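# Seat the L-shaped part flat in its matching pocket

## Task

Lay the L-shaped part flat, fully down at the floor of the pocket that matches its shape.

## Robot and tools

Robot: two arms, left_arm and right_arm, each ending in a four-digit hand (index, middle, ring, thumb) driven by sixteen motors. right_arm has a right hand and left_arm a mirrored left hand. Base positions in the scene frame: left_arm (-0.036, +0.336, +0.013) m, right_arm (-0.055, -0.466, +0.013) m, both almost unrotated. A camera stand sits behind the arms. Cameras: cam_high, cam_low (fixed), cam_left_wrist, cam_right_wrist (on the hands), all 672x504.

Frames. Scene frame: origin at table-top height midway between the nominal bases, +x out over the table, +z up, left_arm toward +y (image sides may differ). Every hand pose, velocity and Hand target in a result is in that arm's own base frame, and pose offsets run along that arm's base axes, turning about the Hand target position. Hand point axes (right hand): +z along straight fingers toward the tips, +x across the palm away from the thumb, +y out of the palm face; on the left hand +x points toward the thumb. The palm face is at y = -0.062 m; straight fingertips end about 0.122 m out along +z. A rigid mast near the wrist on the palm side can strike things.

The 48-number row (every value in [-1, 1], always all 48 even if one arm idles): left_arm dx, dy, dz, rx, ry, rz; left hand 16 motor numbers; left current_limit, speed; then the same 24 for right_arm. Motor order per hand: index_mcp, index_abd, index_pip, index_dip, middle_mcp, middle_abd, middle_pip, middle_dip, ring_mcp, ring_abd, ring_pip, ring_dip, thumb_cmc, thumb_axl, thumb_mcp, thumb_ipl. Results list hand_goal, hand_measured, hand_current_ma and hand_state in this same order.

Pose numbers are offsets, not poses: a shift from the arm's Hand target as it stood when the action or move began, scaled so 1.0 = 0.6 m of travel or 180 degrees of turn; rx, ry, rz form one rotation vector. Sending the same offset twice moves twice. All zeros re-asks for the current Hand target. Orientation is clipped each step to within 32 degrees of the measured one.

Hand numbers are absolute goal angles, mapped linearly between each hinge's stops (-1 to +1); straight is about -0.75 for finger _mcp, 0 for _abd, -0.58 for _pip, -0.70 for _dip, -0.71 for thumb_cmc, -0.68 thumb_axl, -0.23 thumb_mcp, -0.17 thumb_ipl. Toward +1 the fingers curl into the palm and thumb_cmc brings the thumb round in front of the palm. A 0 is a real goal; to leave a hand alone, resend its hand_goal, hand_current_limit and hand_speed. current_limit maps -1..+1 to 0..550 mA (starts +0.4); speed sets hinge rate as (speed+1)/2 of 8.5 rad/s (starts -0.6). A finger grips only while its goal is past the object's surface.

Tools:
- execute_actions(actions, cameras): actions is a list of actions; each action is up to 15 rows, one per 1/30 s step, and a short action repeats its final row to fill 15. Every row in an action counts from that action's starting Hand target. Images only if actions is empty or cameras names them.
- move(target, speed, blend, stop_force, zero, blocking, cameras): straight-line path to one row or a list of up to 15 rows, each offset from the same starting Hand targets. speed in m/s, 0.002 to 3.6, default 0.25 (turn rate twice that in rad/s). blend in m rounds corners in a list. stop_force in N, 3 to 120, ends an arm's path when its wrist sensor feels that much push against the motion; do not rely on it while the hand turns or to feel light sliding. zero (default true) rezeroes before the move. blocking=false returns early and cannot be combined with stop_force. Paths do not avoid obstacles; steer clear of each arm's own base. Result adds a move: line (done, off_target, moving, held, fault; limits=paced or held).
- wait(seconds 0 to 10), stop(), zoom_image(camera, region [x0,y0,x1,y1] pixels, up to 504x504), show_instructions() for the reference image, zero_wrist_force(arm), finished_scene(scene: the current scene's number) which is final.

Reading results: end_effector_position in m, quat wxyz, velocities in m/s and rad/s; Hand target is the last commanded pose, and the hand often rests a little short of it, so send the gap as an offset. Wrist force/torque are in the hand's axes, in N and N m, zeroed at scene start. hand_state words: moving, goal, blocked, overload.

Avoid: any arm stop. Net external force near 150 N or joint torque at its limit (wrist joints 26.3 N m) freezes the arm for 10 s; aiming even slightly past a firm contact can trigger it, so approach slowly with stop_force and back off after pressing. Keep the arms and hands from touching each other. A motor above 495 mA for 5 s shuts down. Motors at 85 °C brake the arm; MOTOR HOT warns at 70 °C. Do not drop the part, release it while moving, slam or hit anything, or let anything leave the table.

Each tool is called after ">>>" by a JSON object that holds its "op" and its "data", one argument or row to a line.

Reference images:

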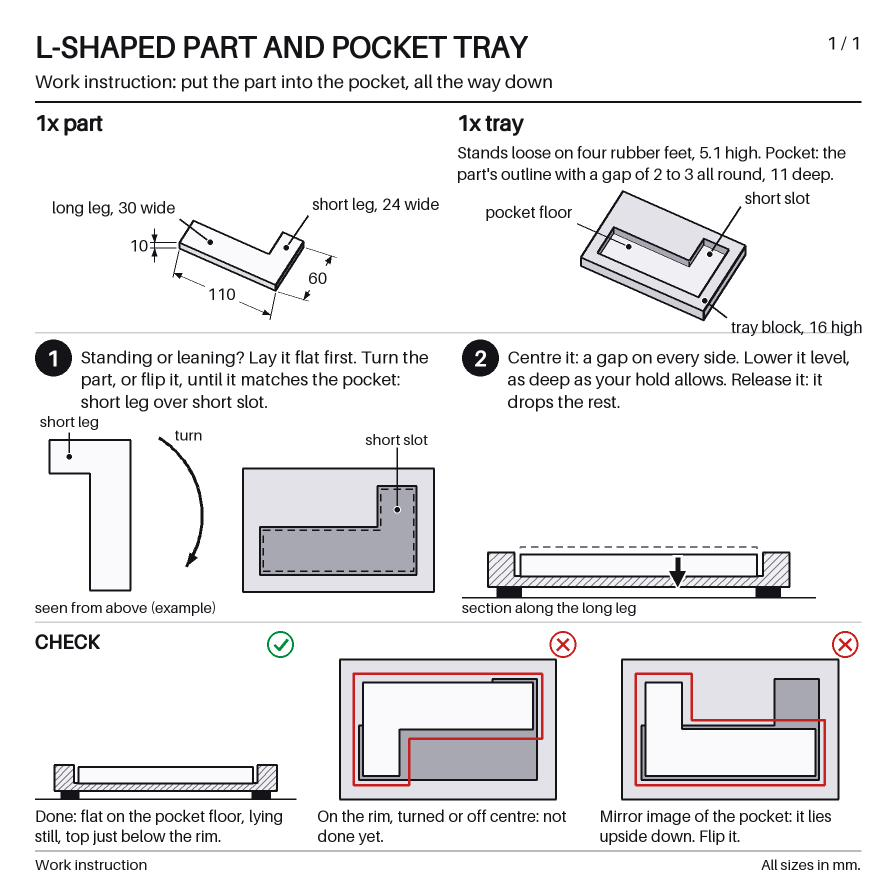

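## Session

>>> {"op": "execute_actions", "data": {
  "actions": []
}}

Scene clock: 0.00 s.
left_arm: end_effector_position=(+0.7234, -0.1840, +0.1257) hand_goal=(-0.754, +0.000, -0.576, -0.696, -0.754, +0.000, -0.576, -0.696, -0.754, +0.000, -0.576, -0.696, -0.714, -0.678, -0.226, -0.168) hand_measured=(-0.754, +0.000, -0.576, -0.696, -0.754, +0.000, -0.576, -0.696, -0.754, +0.000, -0.576, -0.696, -0.714, -0.678, -0.226, -0.168) hand_current_ma=(+0, +0, +0, +0, +0, +0, +0, +0, +0, +0, +0, +0, +0, +0, +0, +0) hand_state=(goal, goal, goal, goal, goal, goal, goal, goal, goal, goal, goal, goal, goal, goal, goal, goal) hand_current_limit=0.40 hand_speed=-0.60 end_effector_quat_wxyz=(+0.043, +0.999, -0.008, +0.016) | right_arm: end_effector_position=(+0.5068, +0.0959, +0.2517) hand_goal=(-0.754, +0.000, -0.576, -0.696, -0.754, +0.000, -0.576, -0.696, -0.754, +0.000, -0.576, -0.696, -0.714, -0.678, -0.226, -0.168) hand_measured=(-0.754, +0.000, -0.576, -0.696, -0.754, +0.000, -0.576, -0.696, -0.754, +0.000, -0.576, -0.696, -0.714, -0.678, -0.226, -0.168) hand_current_ma=(+0, +0, +0, +0, +0, +0, +0, +0, +0, +0, +0, +0, +0, +0, +0, +0) hand_state=(goal, goal, goal, goal, goal, goal, goal, goal, goal, goal, goal, goal, goal, goal, goal, goal) hand_current_limit=0.40 hand_speed=-0.60 end_effector_quat_wxyz=(+0.339, +0.387, +0.770, +0.377)
Joint positions: left_arm=[3.22 -2.157 -1.441 -1.091 1.482 1.664] | right_arm=[-0.471 -1.424 2.683 -3.705 -0.859 -0.766]
Joint velocities: within noise
Joint torques (N m): no reading
Motor temperatures (°C): left_arm=[23 23 23 30 27 28] | right_arm=[23 24 25 30 27 28]
Wrist force (N): no reading
Wrist torque (N m): no reading
Wrist force, peak (N): no reading
Hand target: left_arm +0.7234, -0.1840, +0.1257; +0.043, +0.999, -0.008, +0.016 | right_arm +0.5068, +0.0959, +0.2517; +0.339, +0.387, +0.770, +0.377

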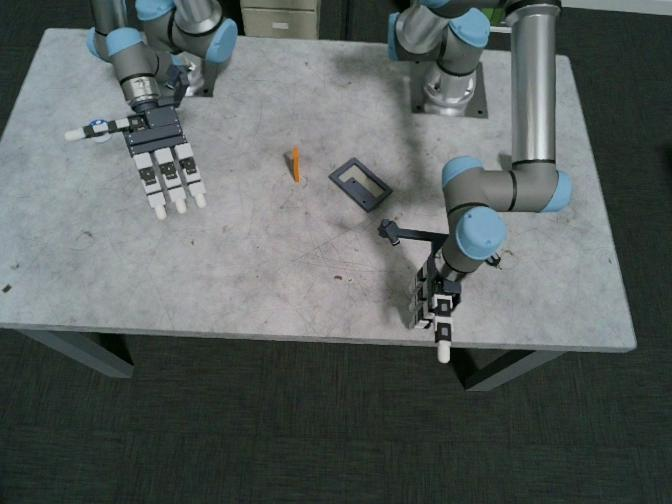

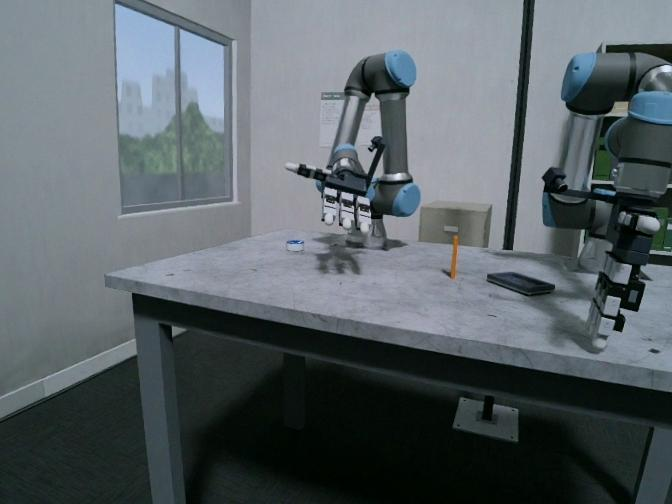

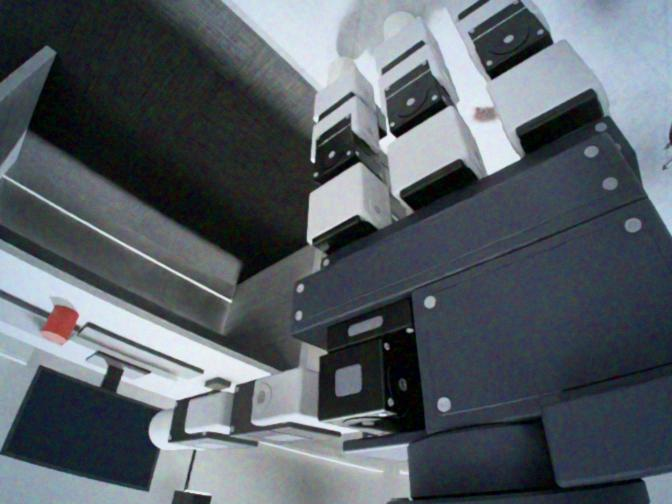

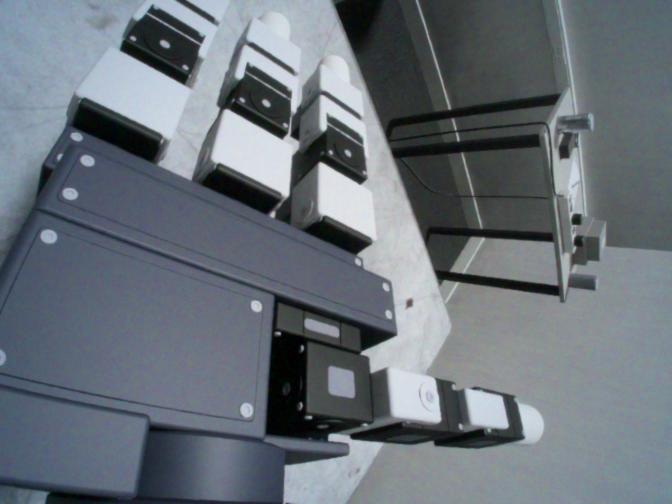

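>>> {"op": "zoom_image", "data": {
  "camera": "cam_high",
  "region": [270, 130, 400, 225]
}}

>>> {"op": "zoom_image", "data": {
  "camera": "cam_low",
  "region": [420, 210, 570, 320]
}}

Scaled by 3.877 from the camera's 672x504 image, which has a finer 960x720 frame.

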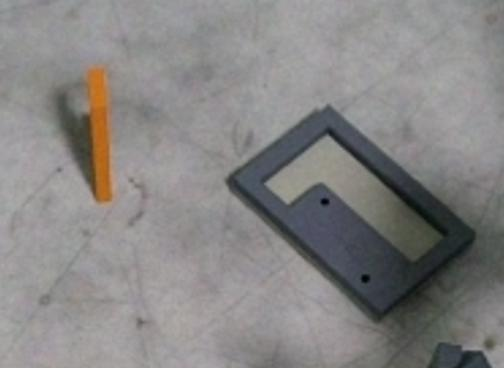

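Scaled by 3.360 from the camera's 672x504 image, which has a finer 960x720 frame.

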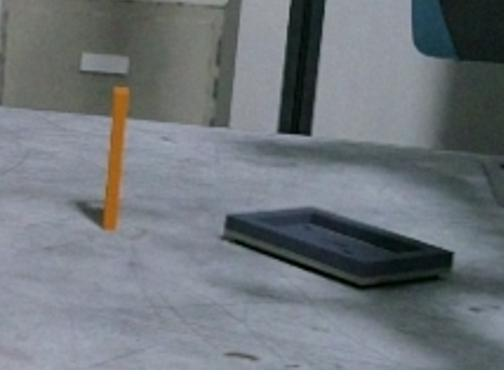

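>>> {"op": "move", "data": {
  "target": [
    [-0.366, 0.7632, 0.3517, 0.0275, -0.0214, -0.6408, -0.754, 0, -0.576, -0.696, -0.754, 0, -0.576, -0.696, -0.754, 0, -0.576, -0.696, -0.714, -0.678, -0.226, -0.168, 0.4, -0.6, -0.1187, 0.42, 0.0622, -0.0129, 0.3441, -0.1927, -0.754, -0.12, -0.576, -0.696, -0.754, 0.12, -0.576, -0.696, -0.754, 0.25, -0.576, -0.696, 0.571, -0.678, -0.226, -0.168, 0.4, -0.6]
  ],
  "speed": 0.4,
  "cameras": ["all"]
}}

>>> {"op": "zoom_image", "data": {
  "camera": "cam_high",
  "region": [250, 110, 390, 225]
}}

>>> {"op": "zoom_image", "data": {
  "camera": "cam_low",
  "region": [400, 180, 570, 320]
}}

>>> {"op": "zoom_image", "data": {
  "camera": "cam_right_wrist",
  "region": [200, 0, 450, 180]
}}

Scene clock: 7.67 s.
left_arm: end_effector_position=(+0.5039, +0.2738, +0.3367) hand_goal=(-0.754, +0.000, -0.576, -0.696, -0.754, +0.000, -0.576, -0.696, -0.754, +0.000, -0.576, -0.696, -0.714, -0.678, -0.226, -0.168) hand_measured=(-0.754, +0.000, -0.576, -0.696, -0.754, +0.000, -0.576, -0.696, -0.754, +0.000, -0.576, -0.696, -0.714, -0.678, -0.224, -0.168) hand_current_ma=(+0, +0, +0, +0, +0, +0, +0, +0, +0, +0, +0, +0, +0, +0, +1, +0) hand_state=(goal, goal, goal, goal, goal, goal, goal, goal, goal, goal, goal, goal, goal, goal, goal, goal) hand_current_limit=0.40 hand_speed=-0.60 end_effector_quat_wxyz=(+0.000, -0.528, +0.850, +0.000) | right_arm: end_effector_position=(+0.4356, +0.3479, +0.2890) hand_goal=(-0.754, -0.120, -0.576, -0.696, -0.754, +0.120, -0.576, -0.696, -0.754, +0.250, -0.576, -0.696, +0.570, -0.678, -0.226, -0.168) hand_measured=(-0.756, -0.116, -0.576, -0.696, -0.756, +0.118, -0.576, -0.696, -0.756, +0.248, -0.576, -0.696, +0.568, -0.678, -0.224, -0.168) hand_current_ma=(-6, +17, -3, +0, -6, -9, -3, +0, -6, -11, -3, +0, -7, +4, +12, +2) hand_state=(goal, goal, goal, goal, goal, goal, goal, goal, goal, goal, goal, goal, goal, goal, goal, goal) hand_current_limit=0.40 hand_speed=-0.60 end_effector_quat_wxyz=(+0.001, +0.718, +0.696, +0.000)
Joint positions: left_arm=[3.76 -1.9 -1.237 -1.574 1.571 4.22] | right_arm=[0.553 -1.549 1.726 -1.748 -1.572 0.585]
Joint torques (N m): left_arm=[7.49 49.78 15.79 0.23 -2.85 1.49] | right_arm=[9 -10.98 -36.48 -0.09 1.92 1.66]
Wrist force (N): left_arm=[-0.1 0.3 -0.2] | right_arm=[0.3 -0.7 -0.6]
Wrist torque (N m): left_arm=[0.03 -0.03 -0.20] | right_arm=[0.17 0.05 -0.24]
Wrist force, peak (N): left_arm=[-0.4 0.9 -0.5] | right_arm=[0.6 -0.6 -1.2]
Hand target: left_arm +0.5038, +0.2739, +0.3367; +0.000, -0.527, +0.850, +0.000 | right_arm +0.4356, +0.3479, +0.2890; +0.001, +0.718, +0.696, +0.000
Off the commanded pose: left_arm 0.000 m, 0 deg | right_arm 0.000 m, 0 deg.
move: done

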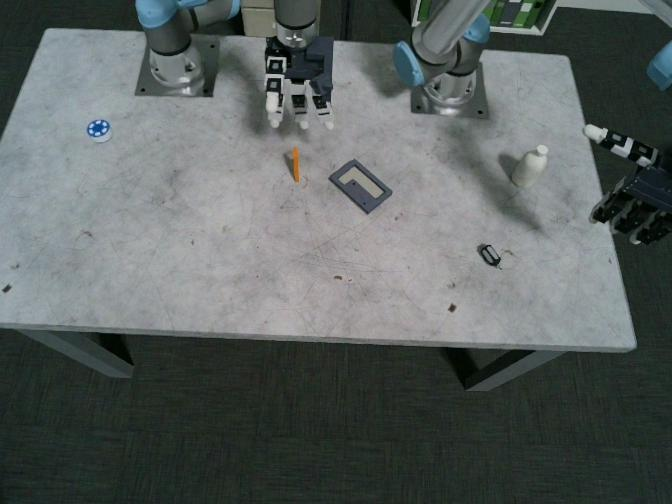

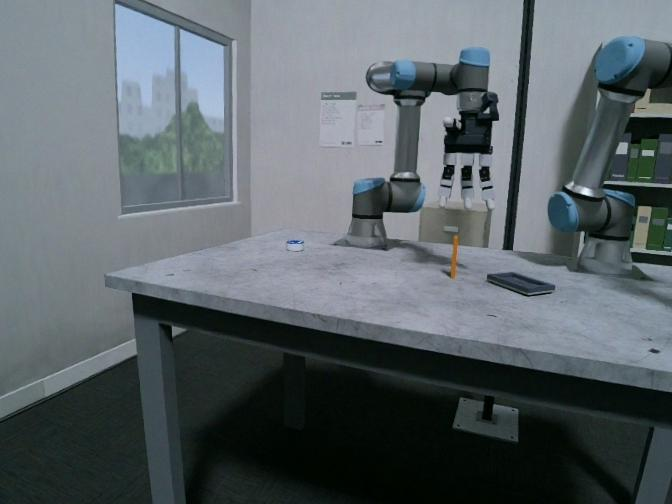

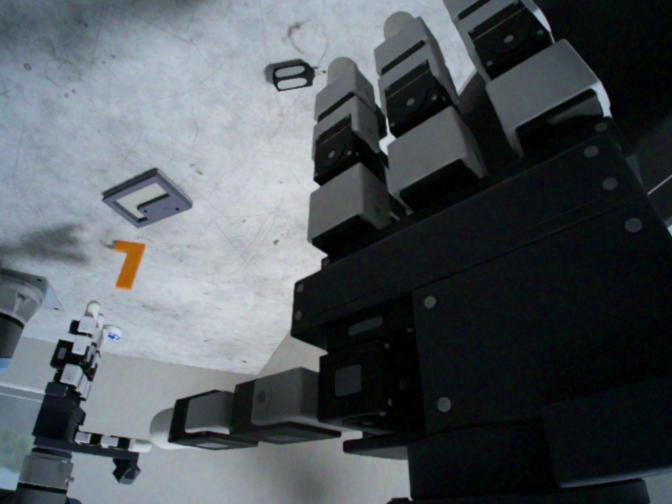

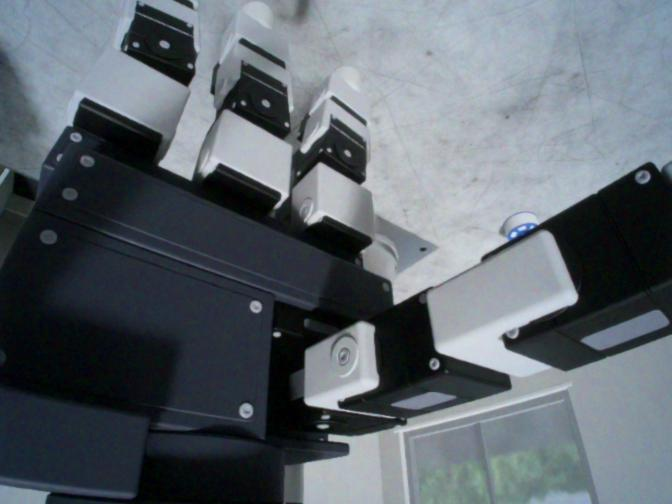

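Scaled by 3.600 from the camera's 672x504 image, which has a finer 960x720 frame.

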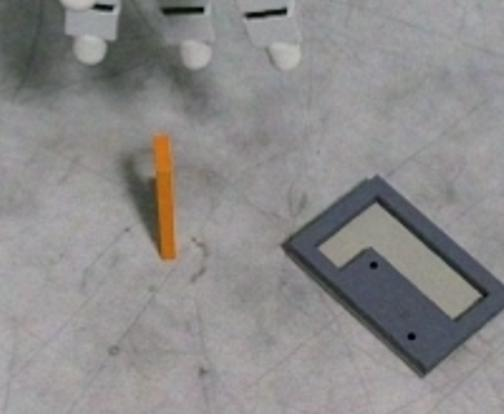

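Scaled by 2.965 from the camera's 672x504 image, which has a finer 960x720 frame.

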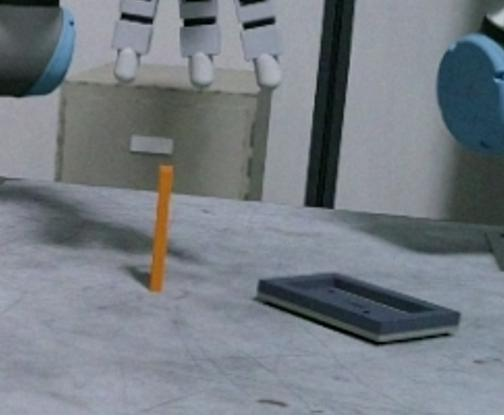

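Scaled by 2.016 from the camera's 672x504 image, which has a finer 960x720 frame.

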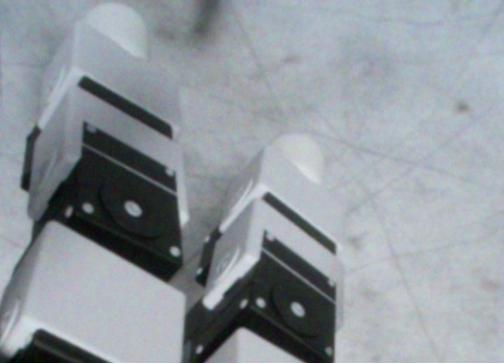

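>>> {"op": "move", "data": {
  "target": [
    [0, 0, 0, 0, 0, 0, -0.754, 0, -0.576, -0.696, -0.754, 0, -0.576, -0.696, -0.754, 0, -0.576, -0.696, -0.714, -0.678, -0.226, -0.168, 0.4, -0.6, 0.0338, 0.0148, -0.1, 0, 0, 0, -0.754, -0.12, -0.576, -0.696, -0.754, 0.12, -0.576, -0.696, -0.754, 0.25, -0.576, -0.696, 0.571, -0.678, -0.226, -0.168, 0.4, -0.6]
  ],
  "speed": 0.2,
  "cameras": ["all"]
}}

>>> {"op": "zoom_image", "data": {
  "camera": "cam_high",
  "region": [250, 110, 350, 210]
}}

>>> {"op": "zoom_image", "data": {
  "camera": "cam_low",
  "region": [410, 180, 510, 290]
}}

>>> {"op": "zoom_image", "data": {
  "camera": "cam_right_wrist",
  "region": [200, 0, 450, 180]
}}

>>> {"op": "zoom_image", "data": {
  "camera": "cam_left_wrist",
  "region": [60, 150, 220, 350]
}}

Scene clock: 9.73 s.
left_arm: end_effector_position=(+0.5038, +0.2739, +0.3367) hand_goal=(-0.754, +0.000, -0.576, -0.696, -0.754, +0.000, -0.576, -0.696, -0.754, +0.000, -0.576, -0.696, -0.714, -0.678, -0.226, -0.168) hand_measured=(-0.754, +0.000, -0.576, -0.696, -0.754, +0.000, -0.576, -0.696, -0.754, +0.000, -0.576, -0.696, -0.714, -0.678, -0.224, -0.168) hand_current_ma=(+0, +0, +0, +0, +0, +0, +0, +0, +0, +0, +0, +0, +0, +0, +1, +0) hand_state=(goal, goal, goal, goal, goal, goal, goal, goal, goal, goal, goal, goal, goal, goal, goal, goal) hand_current_limit=0.40 hand_speed=-0.60 end_effector_quat_wxyz=(+0.000, -0.527, +0.850, +0.000) | right_arm: end_effector_position=(+0.4558, +0.3567, +0.2292) hand_goal=(-0.754, -0.120, -0.576, -0.696, -0.754, +0.120, -0.576, -0.696, -0.754, +0.250, -0.576, -0.696, +0.570, -0.678, -0.226, -0.168) hand_measured=(-0.756, -0.116, -0.576, -0.696, -0.756, +0.118, -0.576, -0.696, -0.754, +0.248, -0.576, -0.696, +0.568, -0.678, -0.224, -0.168) hand_current_ma=(-5, +16, -3, +0, -5, -9, -3, +0, -5, -11, -3, +0, -7, +4, +14, +2) hand_state=(goal, goal, goal, goal, goal, goal, goal, goal, goal, goal, goal, goal, goal, goal, goal, goal) hand_current_limit=0.40 hand_speed=-0.60 end_effector_quat_wxyz=(+0.000, +0.718, +0.696, +0.000)
Joint positions: left_arm=[3.76 -1.9 -1.237 -1.574 1.571 4.22] | right_arm=[0.547 -1.465 1.793 -1.899 -1.572 0.579]
Joint torques (N m): left_arm=[7.7 48.64 16.7 0.01 -2.5 1.63] | right_arm=[-8.89 -14.99 -10.91 -5.1 -2.1 -1.77]
Wrist force (N): left_arm=[-0.3 0.2 -0.3] | right_arm=[0.5 -0.6 -0.6]
Wrist torque (N m): left_arm=[0.02 -0.01 -0.20] | right_arm=[0.19 0.06 -0.02]
Wrist force, peak (N): left_arm=[-0.3 0.6 -0.3] | right_arm=[0.2 -1.0 -1.7]
Hand target: left_arm +0.5038, +0.2739, +0.3367; +0.000, -0.527, +0.850, +0.000 | right_arm +0.4558, +0.3568, +0.2290; +0.001, +0.718, +0.696, +0.000
Off the commanded pose: left_arm 0.000 m, 0 deg | right_arm 0.000 m, 0 deg.
move: done

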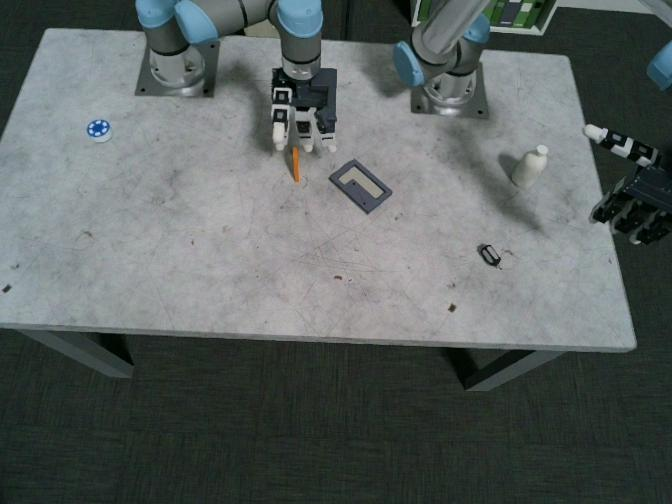

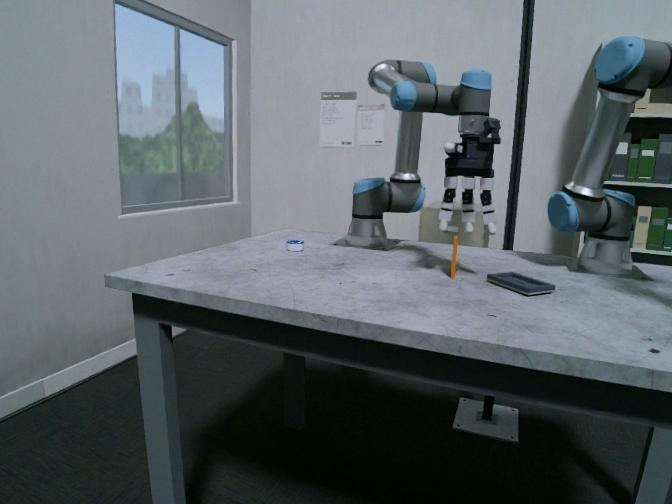

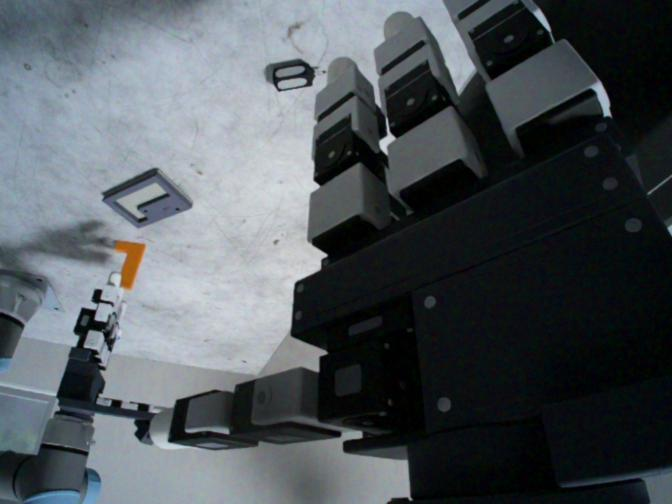

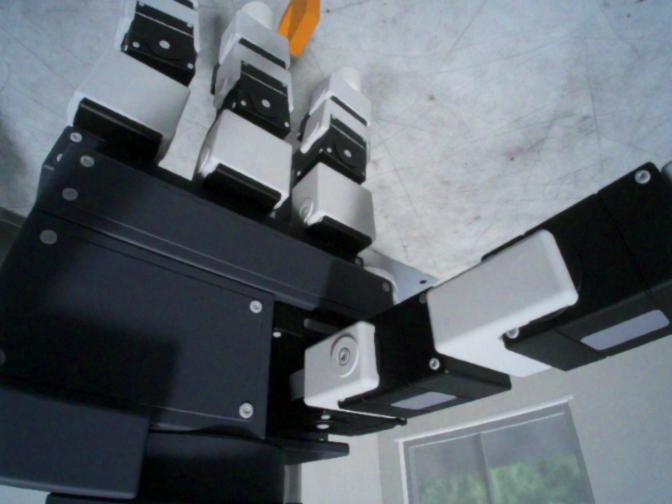

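Scaled by 5.040 from the camera's 672x504 image, which has a finer 960x720 frame.

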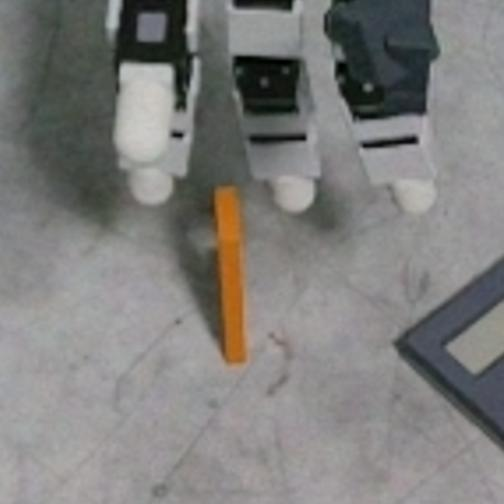

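Scaled by 4.582 from the camera's 672x504 image, which has a finer 960x720 frame.

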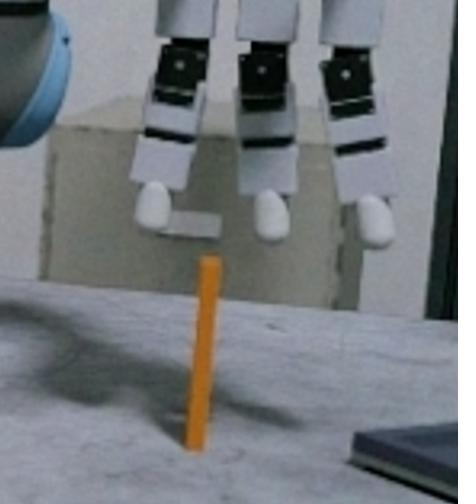

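Scaled by 2.016 from the camera's 672x504 image, which has a finer 960x720 frame.

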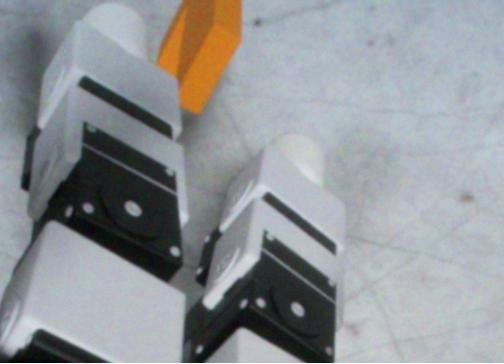

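Scaled by 2.520 from the camera's 672x504 image, which has a finer 960x720 frame.

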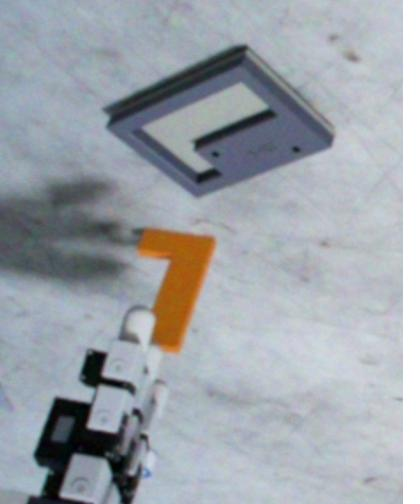

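>>> {"op": "move", "data": {
  "target": [
    [0, 0, 0, 0, 0, 0, -0.754, 0, -0.576, -0.696, -0.754, 0, -0.576, -0.696, -0.754, 0, -0.576, -0.696, -0.714, -0.678, -0.226, -0.168, 0.4, -0.6, 0, 0.0, -0.075, 0, 0, 0, -0.754, -0.12, -0.576, -0.696, -0.754, 0.12, -0.576, -0.696, -0.754, 0.25, -0.576, -0.696, 0.571, -0.678, -0.226, -0.168, 0.4, -0.6]
  ],
  "speed": 0.1
}}

>>> {"op": "move", "data": {
  "target": [
    [0, 0, 0, 0, 0, 0, -0.754, 0, -0.576, -0.696, -0.754, 0, -0.576, -0.696, -0.754, 0, -0.576, -0.696, -0.714, -0.678, -0.226, -0.168, 0.4, -0.6, 0, 0, 0, 0, 0, 0, -0.754, 0.2, -0.576, -0.696, -0.754, -0.2, -0.576, -0.696, -0.754, 0.25, -0.576, -0.696, 0.571, -0.678, -0.226, -0.168, 0.4, -0.92]
  ],
  "speed": 0.1,
  "cameras": ["all"]
}}

>>> {"op": "zoom_image", "data": {
  "camera": "cam_high",
  "region": [250, 110, 350, 210]
}}

>>> {"op": "zoom_image", "data": {
  "camera": "cam_right_wrist",
  "region": [200, 0, 450, 180]
}}

>>> {"op": "zoom_image", "data": {
  "camera": "cam_left_wrist",
  "region": [60, 150, 220, 350]
}}

Scene clock: 11.73 s.
left_arm: end_effector_position=(+0.5038, +0.2739, +0.3367) hand_goal=(-0.754, +0.000, -0.576, -0.696, -0.754, +0.000, -0.576, -0.696, -0.754, +0.000, -0.576, -0.696, -0.714, -0.678, -0.226, -0.168) hand_measured=(-0.754, +0.000, -0.576, -0.696, -0.754, +0.000, -0.576, -0.696, -0.754, +0.000, -0.576, -0.696, -0.714, -0.678, -0.224, -0.168) hand_current_ma=(+0, +0, +0, +0, +0, +0, +0, +0, +0, +0, +0, +0, +0, +0, +1, +0) hand_state=(goal, goal, goal, goal, goal, goal, goal, goal, goal, goal, goal, goal, goal, goal, goal, goal) hand_current_limit=0.40 hand_speed=-0.60 end_effector_quat_wxyz=(+0.000, -0.527, +0.850, +0.000) | right_arm: end_effector_position=(+0.4558, +0.3567, +0.1842) hand_goal=(-0.754, -0.120, -0.576, -0.696, -0.754, +0.120, -0.576, -0.696, -0.754, +0.250, -0.576, -0.696, +0.570, -0.678, -0.226, -0.168) hand_measured=(-0.756, -0.116, -0.576, -0.696, -0.756, +0.118, -0.576, -0.696, -0.754, +0.248, -0.576, -0.696, +0.568, -0.678, -0.224, -0.168) hand_current_ma=(-5, +16, -3, +0, -5, -9, -3, +0, -5, -11, -3, +0, -7, +4, +14, +2) hand_state=(goal, goal, goal, goal, goal, goal, goal, goal, goal, goal, goal, goal, goal, goal, goal, goal) hand_current_limit=0.40 hand_speed=-0.60 end_effector_quat_wxyz=(+0.000, +0.718, +0.696, +0.000)
Joint positions: left_arm=[3.76 -1.9 -1.237 -1.574 1.571 4.22] | right_arm=[0.547 -1.423 1.869 -2.017 -1.572 0.579]
Joint torques (N m): left_arm=[7.95 49.34 16.08 0.26 -2.66 1.43] | right_arm=[-0.18 -16.45 -7.9 -4.14 1.23 -1.55]
Wrist force (N): left_arm=[0.0 0.3 -0.3] | right_arm=[0.3 -0.5 -0.7]
Wrist torque (N m): left_arm=[0.03 -0.05 -0.19] | right_arm=[0.20 0.06 -0.04]
Wrist force, peak (N): left_arm=[-0.3 0.2 -0.6] | right_arm=[0.3 -0.6 -1.4]
Hand target: left_arm +0.5038, +0.2739, +0.3367; +0.000, -0.527, +0.850, +0.000 | right_arm +0.4558, +0.3568, +0.1840; +0.001, +0.718, +0.696, +0.000
Off the commanded pose: left_arm 0.000 m, 0 deg | right_arm 0.000 m, 0 deg.
move: done

Scene clock: 12.53 s.
left_arm: end_effector_position=(+0.5038, +0.2739, +0.3367) hand_goal=(-0.754, +0.000, -0.576, -0.696, -0.754, +0.000, -0.576, -0.696, -0.754, +0.000, -0.576, -0.696, -0.714, -0.678, -0.226, -0.168) hand_measured=(-0.754, +0.000, -0.576, -0.696, -0.754, +0.000, -0.576, -0.696, -0.754, +0.000, -0.576, -0.696, -0.714, -0.678, -0.224, -0.168) hand_current_ma=(+0, +0, +0, +0, +0, +0, +0, +0, +0, +0, +0, +0, +0, +0, +1, +0) hand_state=(goal, goal, goal, goal, goal, goal, goal, goal, goal, goal, goal, goal, goal, goal, goal, goal) hand_current_limit=0.40 hand_speed=-0.60 end_effector_quat_wxyz=(+0.000, -0.527, +0.850, +0.000) | right_arm: end_effector_position=(+0.4558, +0.3568, +0.1840) hand_goal=(-0.754, +0.200, -0.576, -0.696, -0.754, -0.200, -0.576, -0.696, -0.754, +0.250, -0.576, -0.696, +0.570, -0.678, -0.226, -0.168) hand_measured=(-0.756, +0.026, -0.576, -0.696, -0.756, -0.032, -0.576, -0.696, -0.754, +0.248, -0.576, -0.696, +0.568, -0.678, -0.224, -0.168) hand_current_ma=(-5, -385, -3, +0, -5, +385, -3, +0, -5, -11, -3, +0, -7, +4, +14, +2) hand_state=(goal, blocked, goal, goal, goal, moving, goal, goal, goal, goal, goal, goal, goal, goal, goal, goal) hand_current_limit=0.40 hand_speed=-0.92 end_effector_quat_wxyz=(+0.000, +0.718, +0.696, +0.000)
Joint positions: left_arm=[3.76 -1.9 -1.237 -1.574 1.571 4.22] | right_arm=[0.547 -1.423 1.869 -2.018 -1.572 0.579]
Joint torques (N m): left_arm=[7.22 48.62 16.72 0.42 -2.72 1.33] | right_arm=[2.24 -15.4 -9.09 -4.69 0.15 -1.43]
Wrist force (N): left_arm=[-0.1 0.6 -0.2] | right_arm=[0.1 -0.4 -0.7]
Wrist torque (N m): left_arm=[0.06 -0.04 -0.20] | right_arm=[0.20 0.08 -0.05]
Wrist force, peak (N): left_arm=[-0.1 0.5 -0.5] | right_arm=[0.5 -0.6 -0.9]
Hand target: left_arm +0.5038, +0.2739, +0.3367; +0.000, -0.527, +0.850, +0.000 | right_arm +0.4558, +0.3568, +0.1840; +0.001, +0.718, +0.696, +0.000
Off the commanded pose: left_arm 0.000 m, 0 deg | right_arm 0.000 m, 0 deg.
move: done

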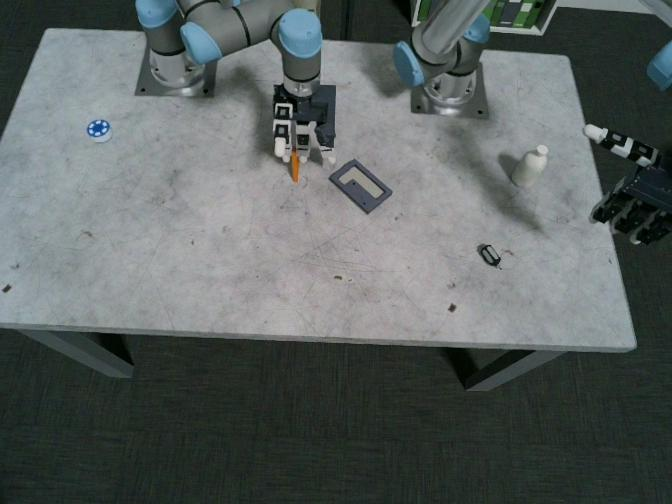

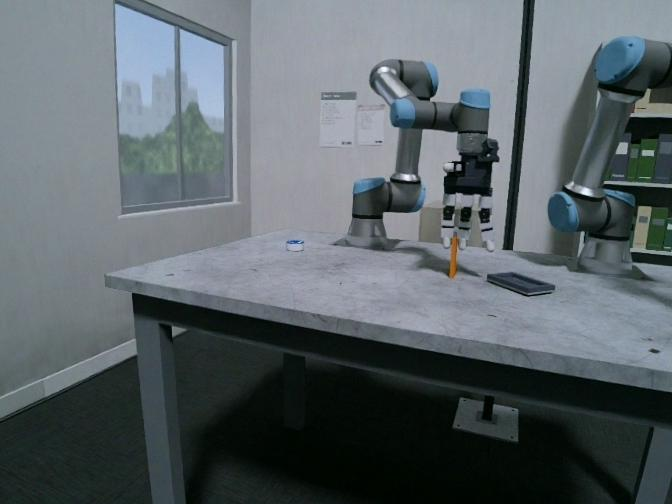

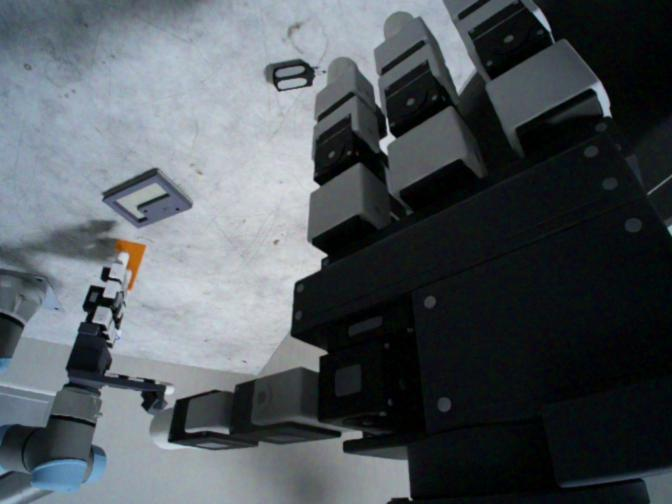

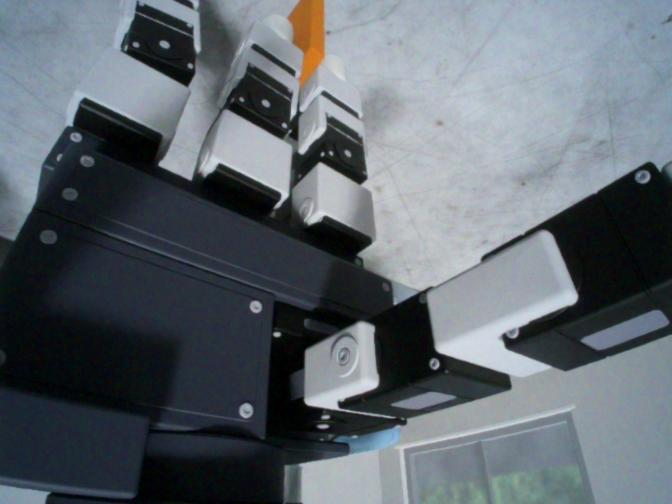

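Scaled by 5.040 from the camera's 672x504 image, which has a finer 960x720 frame.

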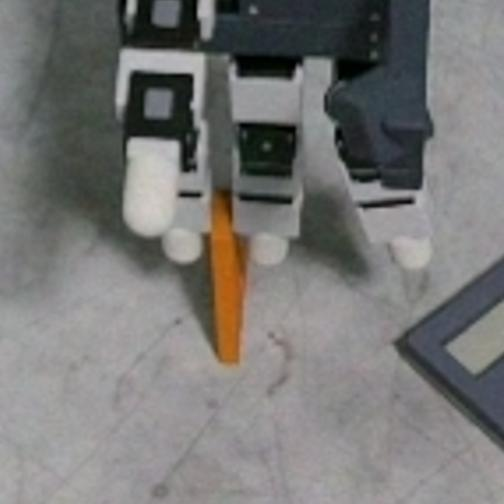

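Scaled by 2.016 from the camera's 672x504 image, which has a finer 960x720 frame.

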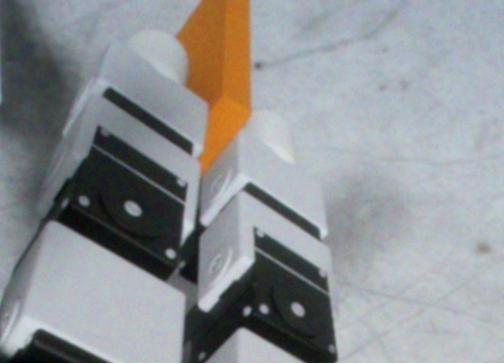

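Scaled by 2.520 from the camera's 672x504 image, which has a finer 960x720 frame.

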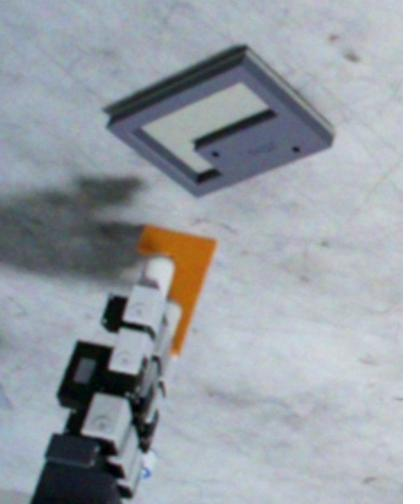

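>>> {"op": "wait", "data": {
  "seconds": 0.5,
  "cameras": ["cam_high", "cam_low", "cam_left_wrist", "cam_right_wrist"]
}}

>>> {"op": "zoom_image", "data": {
  "camera": "cam_high",
  "region": [270, 140, 320, 190]
}}

>>> {"op": "zoom_image", "data": {
  "camera": "cam_right_wrist",
  "region": [200, 0, 450, 180]
}}

>>> {"op": "zoom_image", "data": {
  "camera": "cam_low",
  "region": [410, 180, 510, 290]
}}

Scene clock: 13.53 s.
left_arm: end_effector_position=(+0.5038, +0.2739, +0.3367) hand_goal=(-0.754, +0.000, -0.576, -0.696, -0.754, +0.000, -0.576, -0.696, -0.754, +0.000, -0.576, -0.696, -0.714, -0.678, -0.226, -0.168) hand_measured=(-0.754, +0.000, -0.576, -0.696, -0.754, +0.000, -0.576, -0.696, -0.754, +0.000, -0.576, -0.696, -0.714, -0.678, -0.224, -0.168) hand_current_ma=(+0, +0, +0, +0, +0, +0, +0, +0, +0, +0, +0, +0, +0, +0, +1, +0) hand_state=(goal, goal, goal, goal, goal, goal, goal, goal, goal, goal, goal, goal, goal, goal, goal, goal) hand_current_limit=0.40 hand_speed=-0.60 end_effector_quat_wxyz=(+0.000, -0.527, +0.850, +0.000) | right_arm: end_effector_position=(+0.4558, +0.3568, +0.1840) hand_goal=(-0.754, +0.200, -0.576, -0.696, -0.754, -0.200, -0.576, -0.696, -0.754, +0.250, -0.576, -0.696, +0.570, -0.678, -0.226, -0.168) hand_measured=(-0.756, +0.026, -0.576, -0.696, -0.756, -0.032, -0.576, -0.696, -0.754, +0.248, -0.576, -0.696, +0.568, -0.678, -0.224, -0.168) hand_current_ma=(-5, -385, -3, +0, -5, +385, -3, +0, -5, -11, -3, +0, -7, +4, +14, +2) hand_state=(goal, blocked, goal, goal, goal, blocked, goal, goal, goal, goal, goal, goal, goal, goal, goal, goal) hand_current_limit=0.40 hand_speed=-0.92 end_effector_quat_wxyz=(+0.000, +0.718, +0.696, +0.000)
Joint positions: left_arm=[3.76 -1.9 -1.237 -1.574 1.571 4.22] | right_arm=[0.547 -1.423 1.869 -2.018 -1.572 0.579]
Joint torques (N m): left_arm=[6.63 48.83 15.59 0.26 -2.62 1.42] | right_arm=[3.21 -15.1 -10.15 -4.81 -0.85 -1.5]
Wrist force (N): left_arm=[-0.1 0.2 -0.2] | right_arm=[0.4 -0.4 -0.5]
Wrist torque (N m): left_arm=[0.00 -0.03 -0.19] | right_arm=[0.21 0.02 -0.02]
Wrist force, peak (N): left_arm=[-0.4 0.5 -0.3] | right_arm=[0.4 -0.7 -0.9]
Hand target: left_arm +0.5038, +0.2739, +0.3367; +0.000, -0.527, +0.850, +0.000 | right_arm +0.4558, +0.3568, +0.1840; +0.001, +0.718, +0.696, +0.000
Off the commanded pose: left_arm 0.000 m, 0 deg | right_arm 0.000 m, 0 deg.
wait: 0.50 s; at rest from the start

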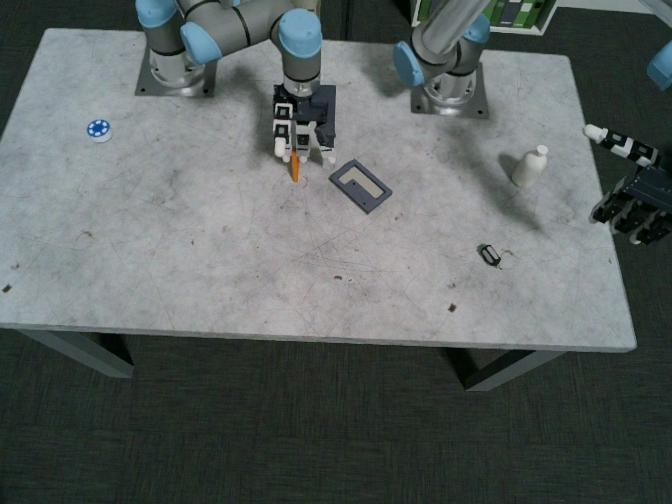

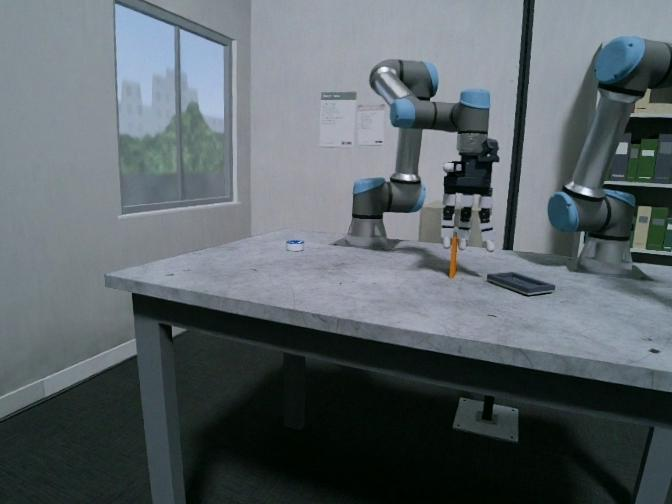

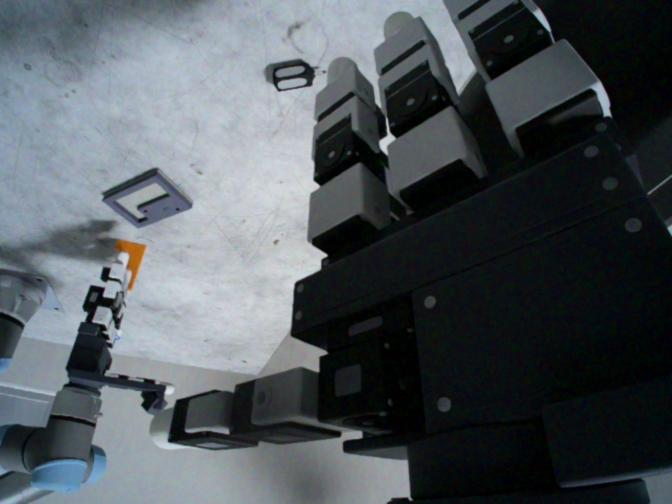

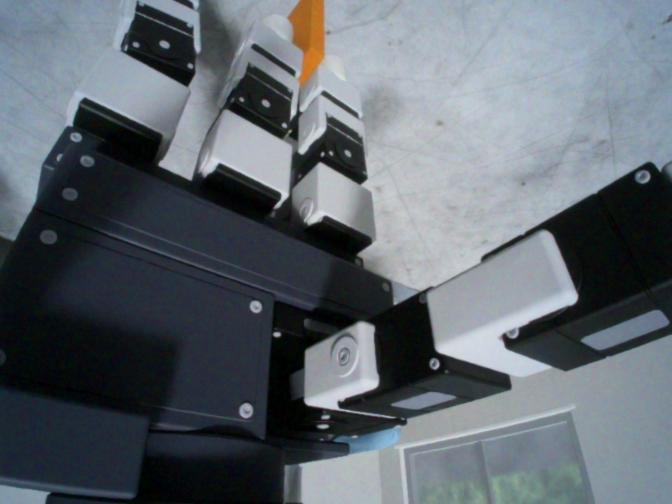

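Scaled by 10.080 from the camera's 672x504 image, which has a finer 960x720 frame.

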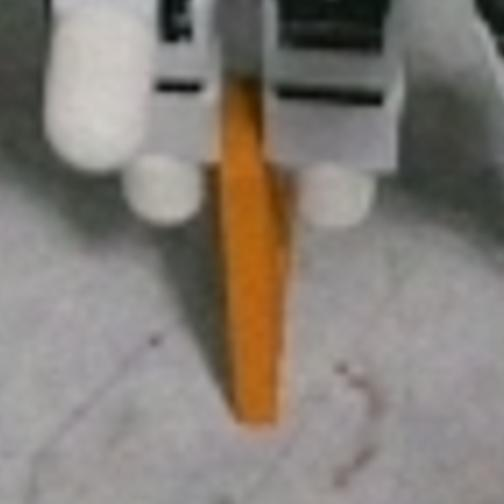

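Scaled by 2.016 from the camera's 672x504 image, which has a finer 960x720 frame.

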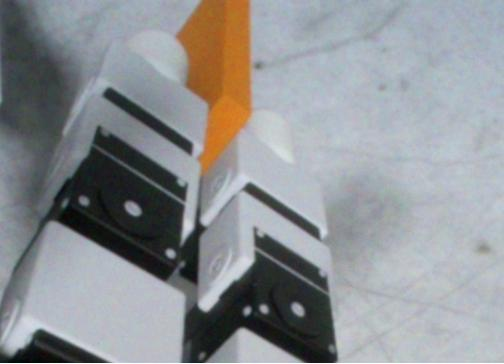

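Scaled by 4.582 from the camera's 672x504 image, which has a finer 960x720 frame.

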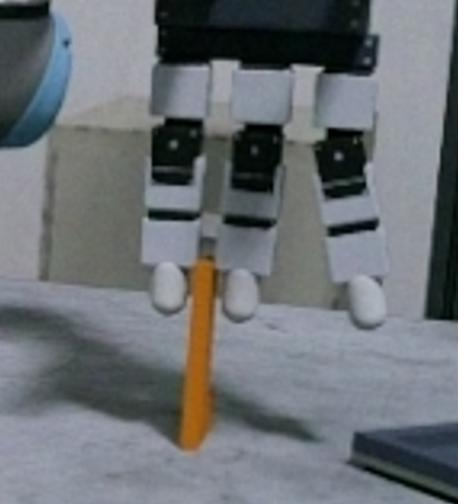

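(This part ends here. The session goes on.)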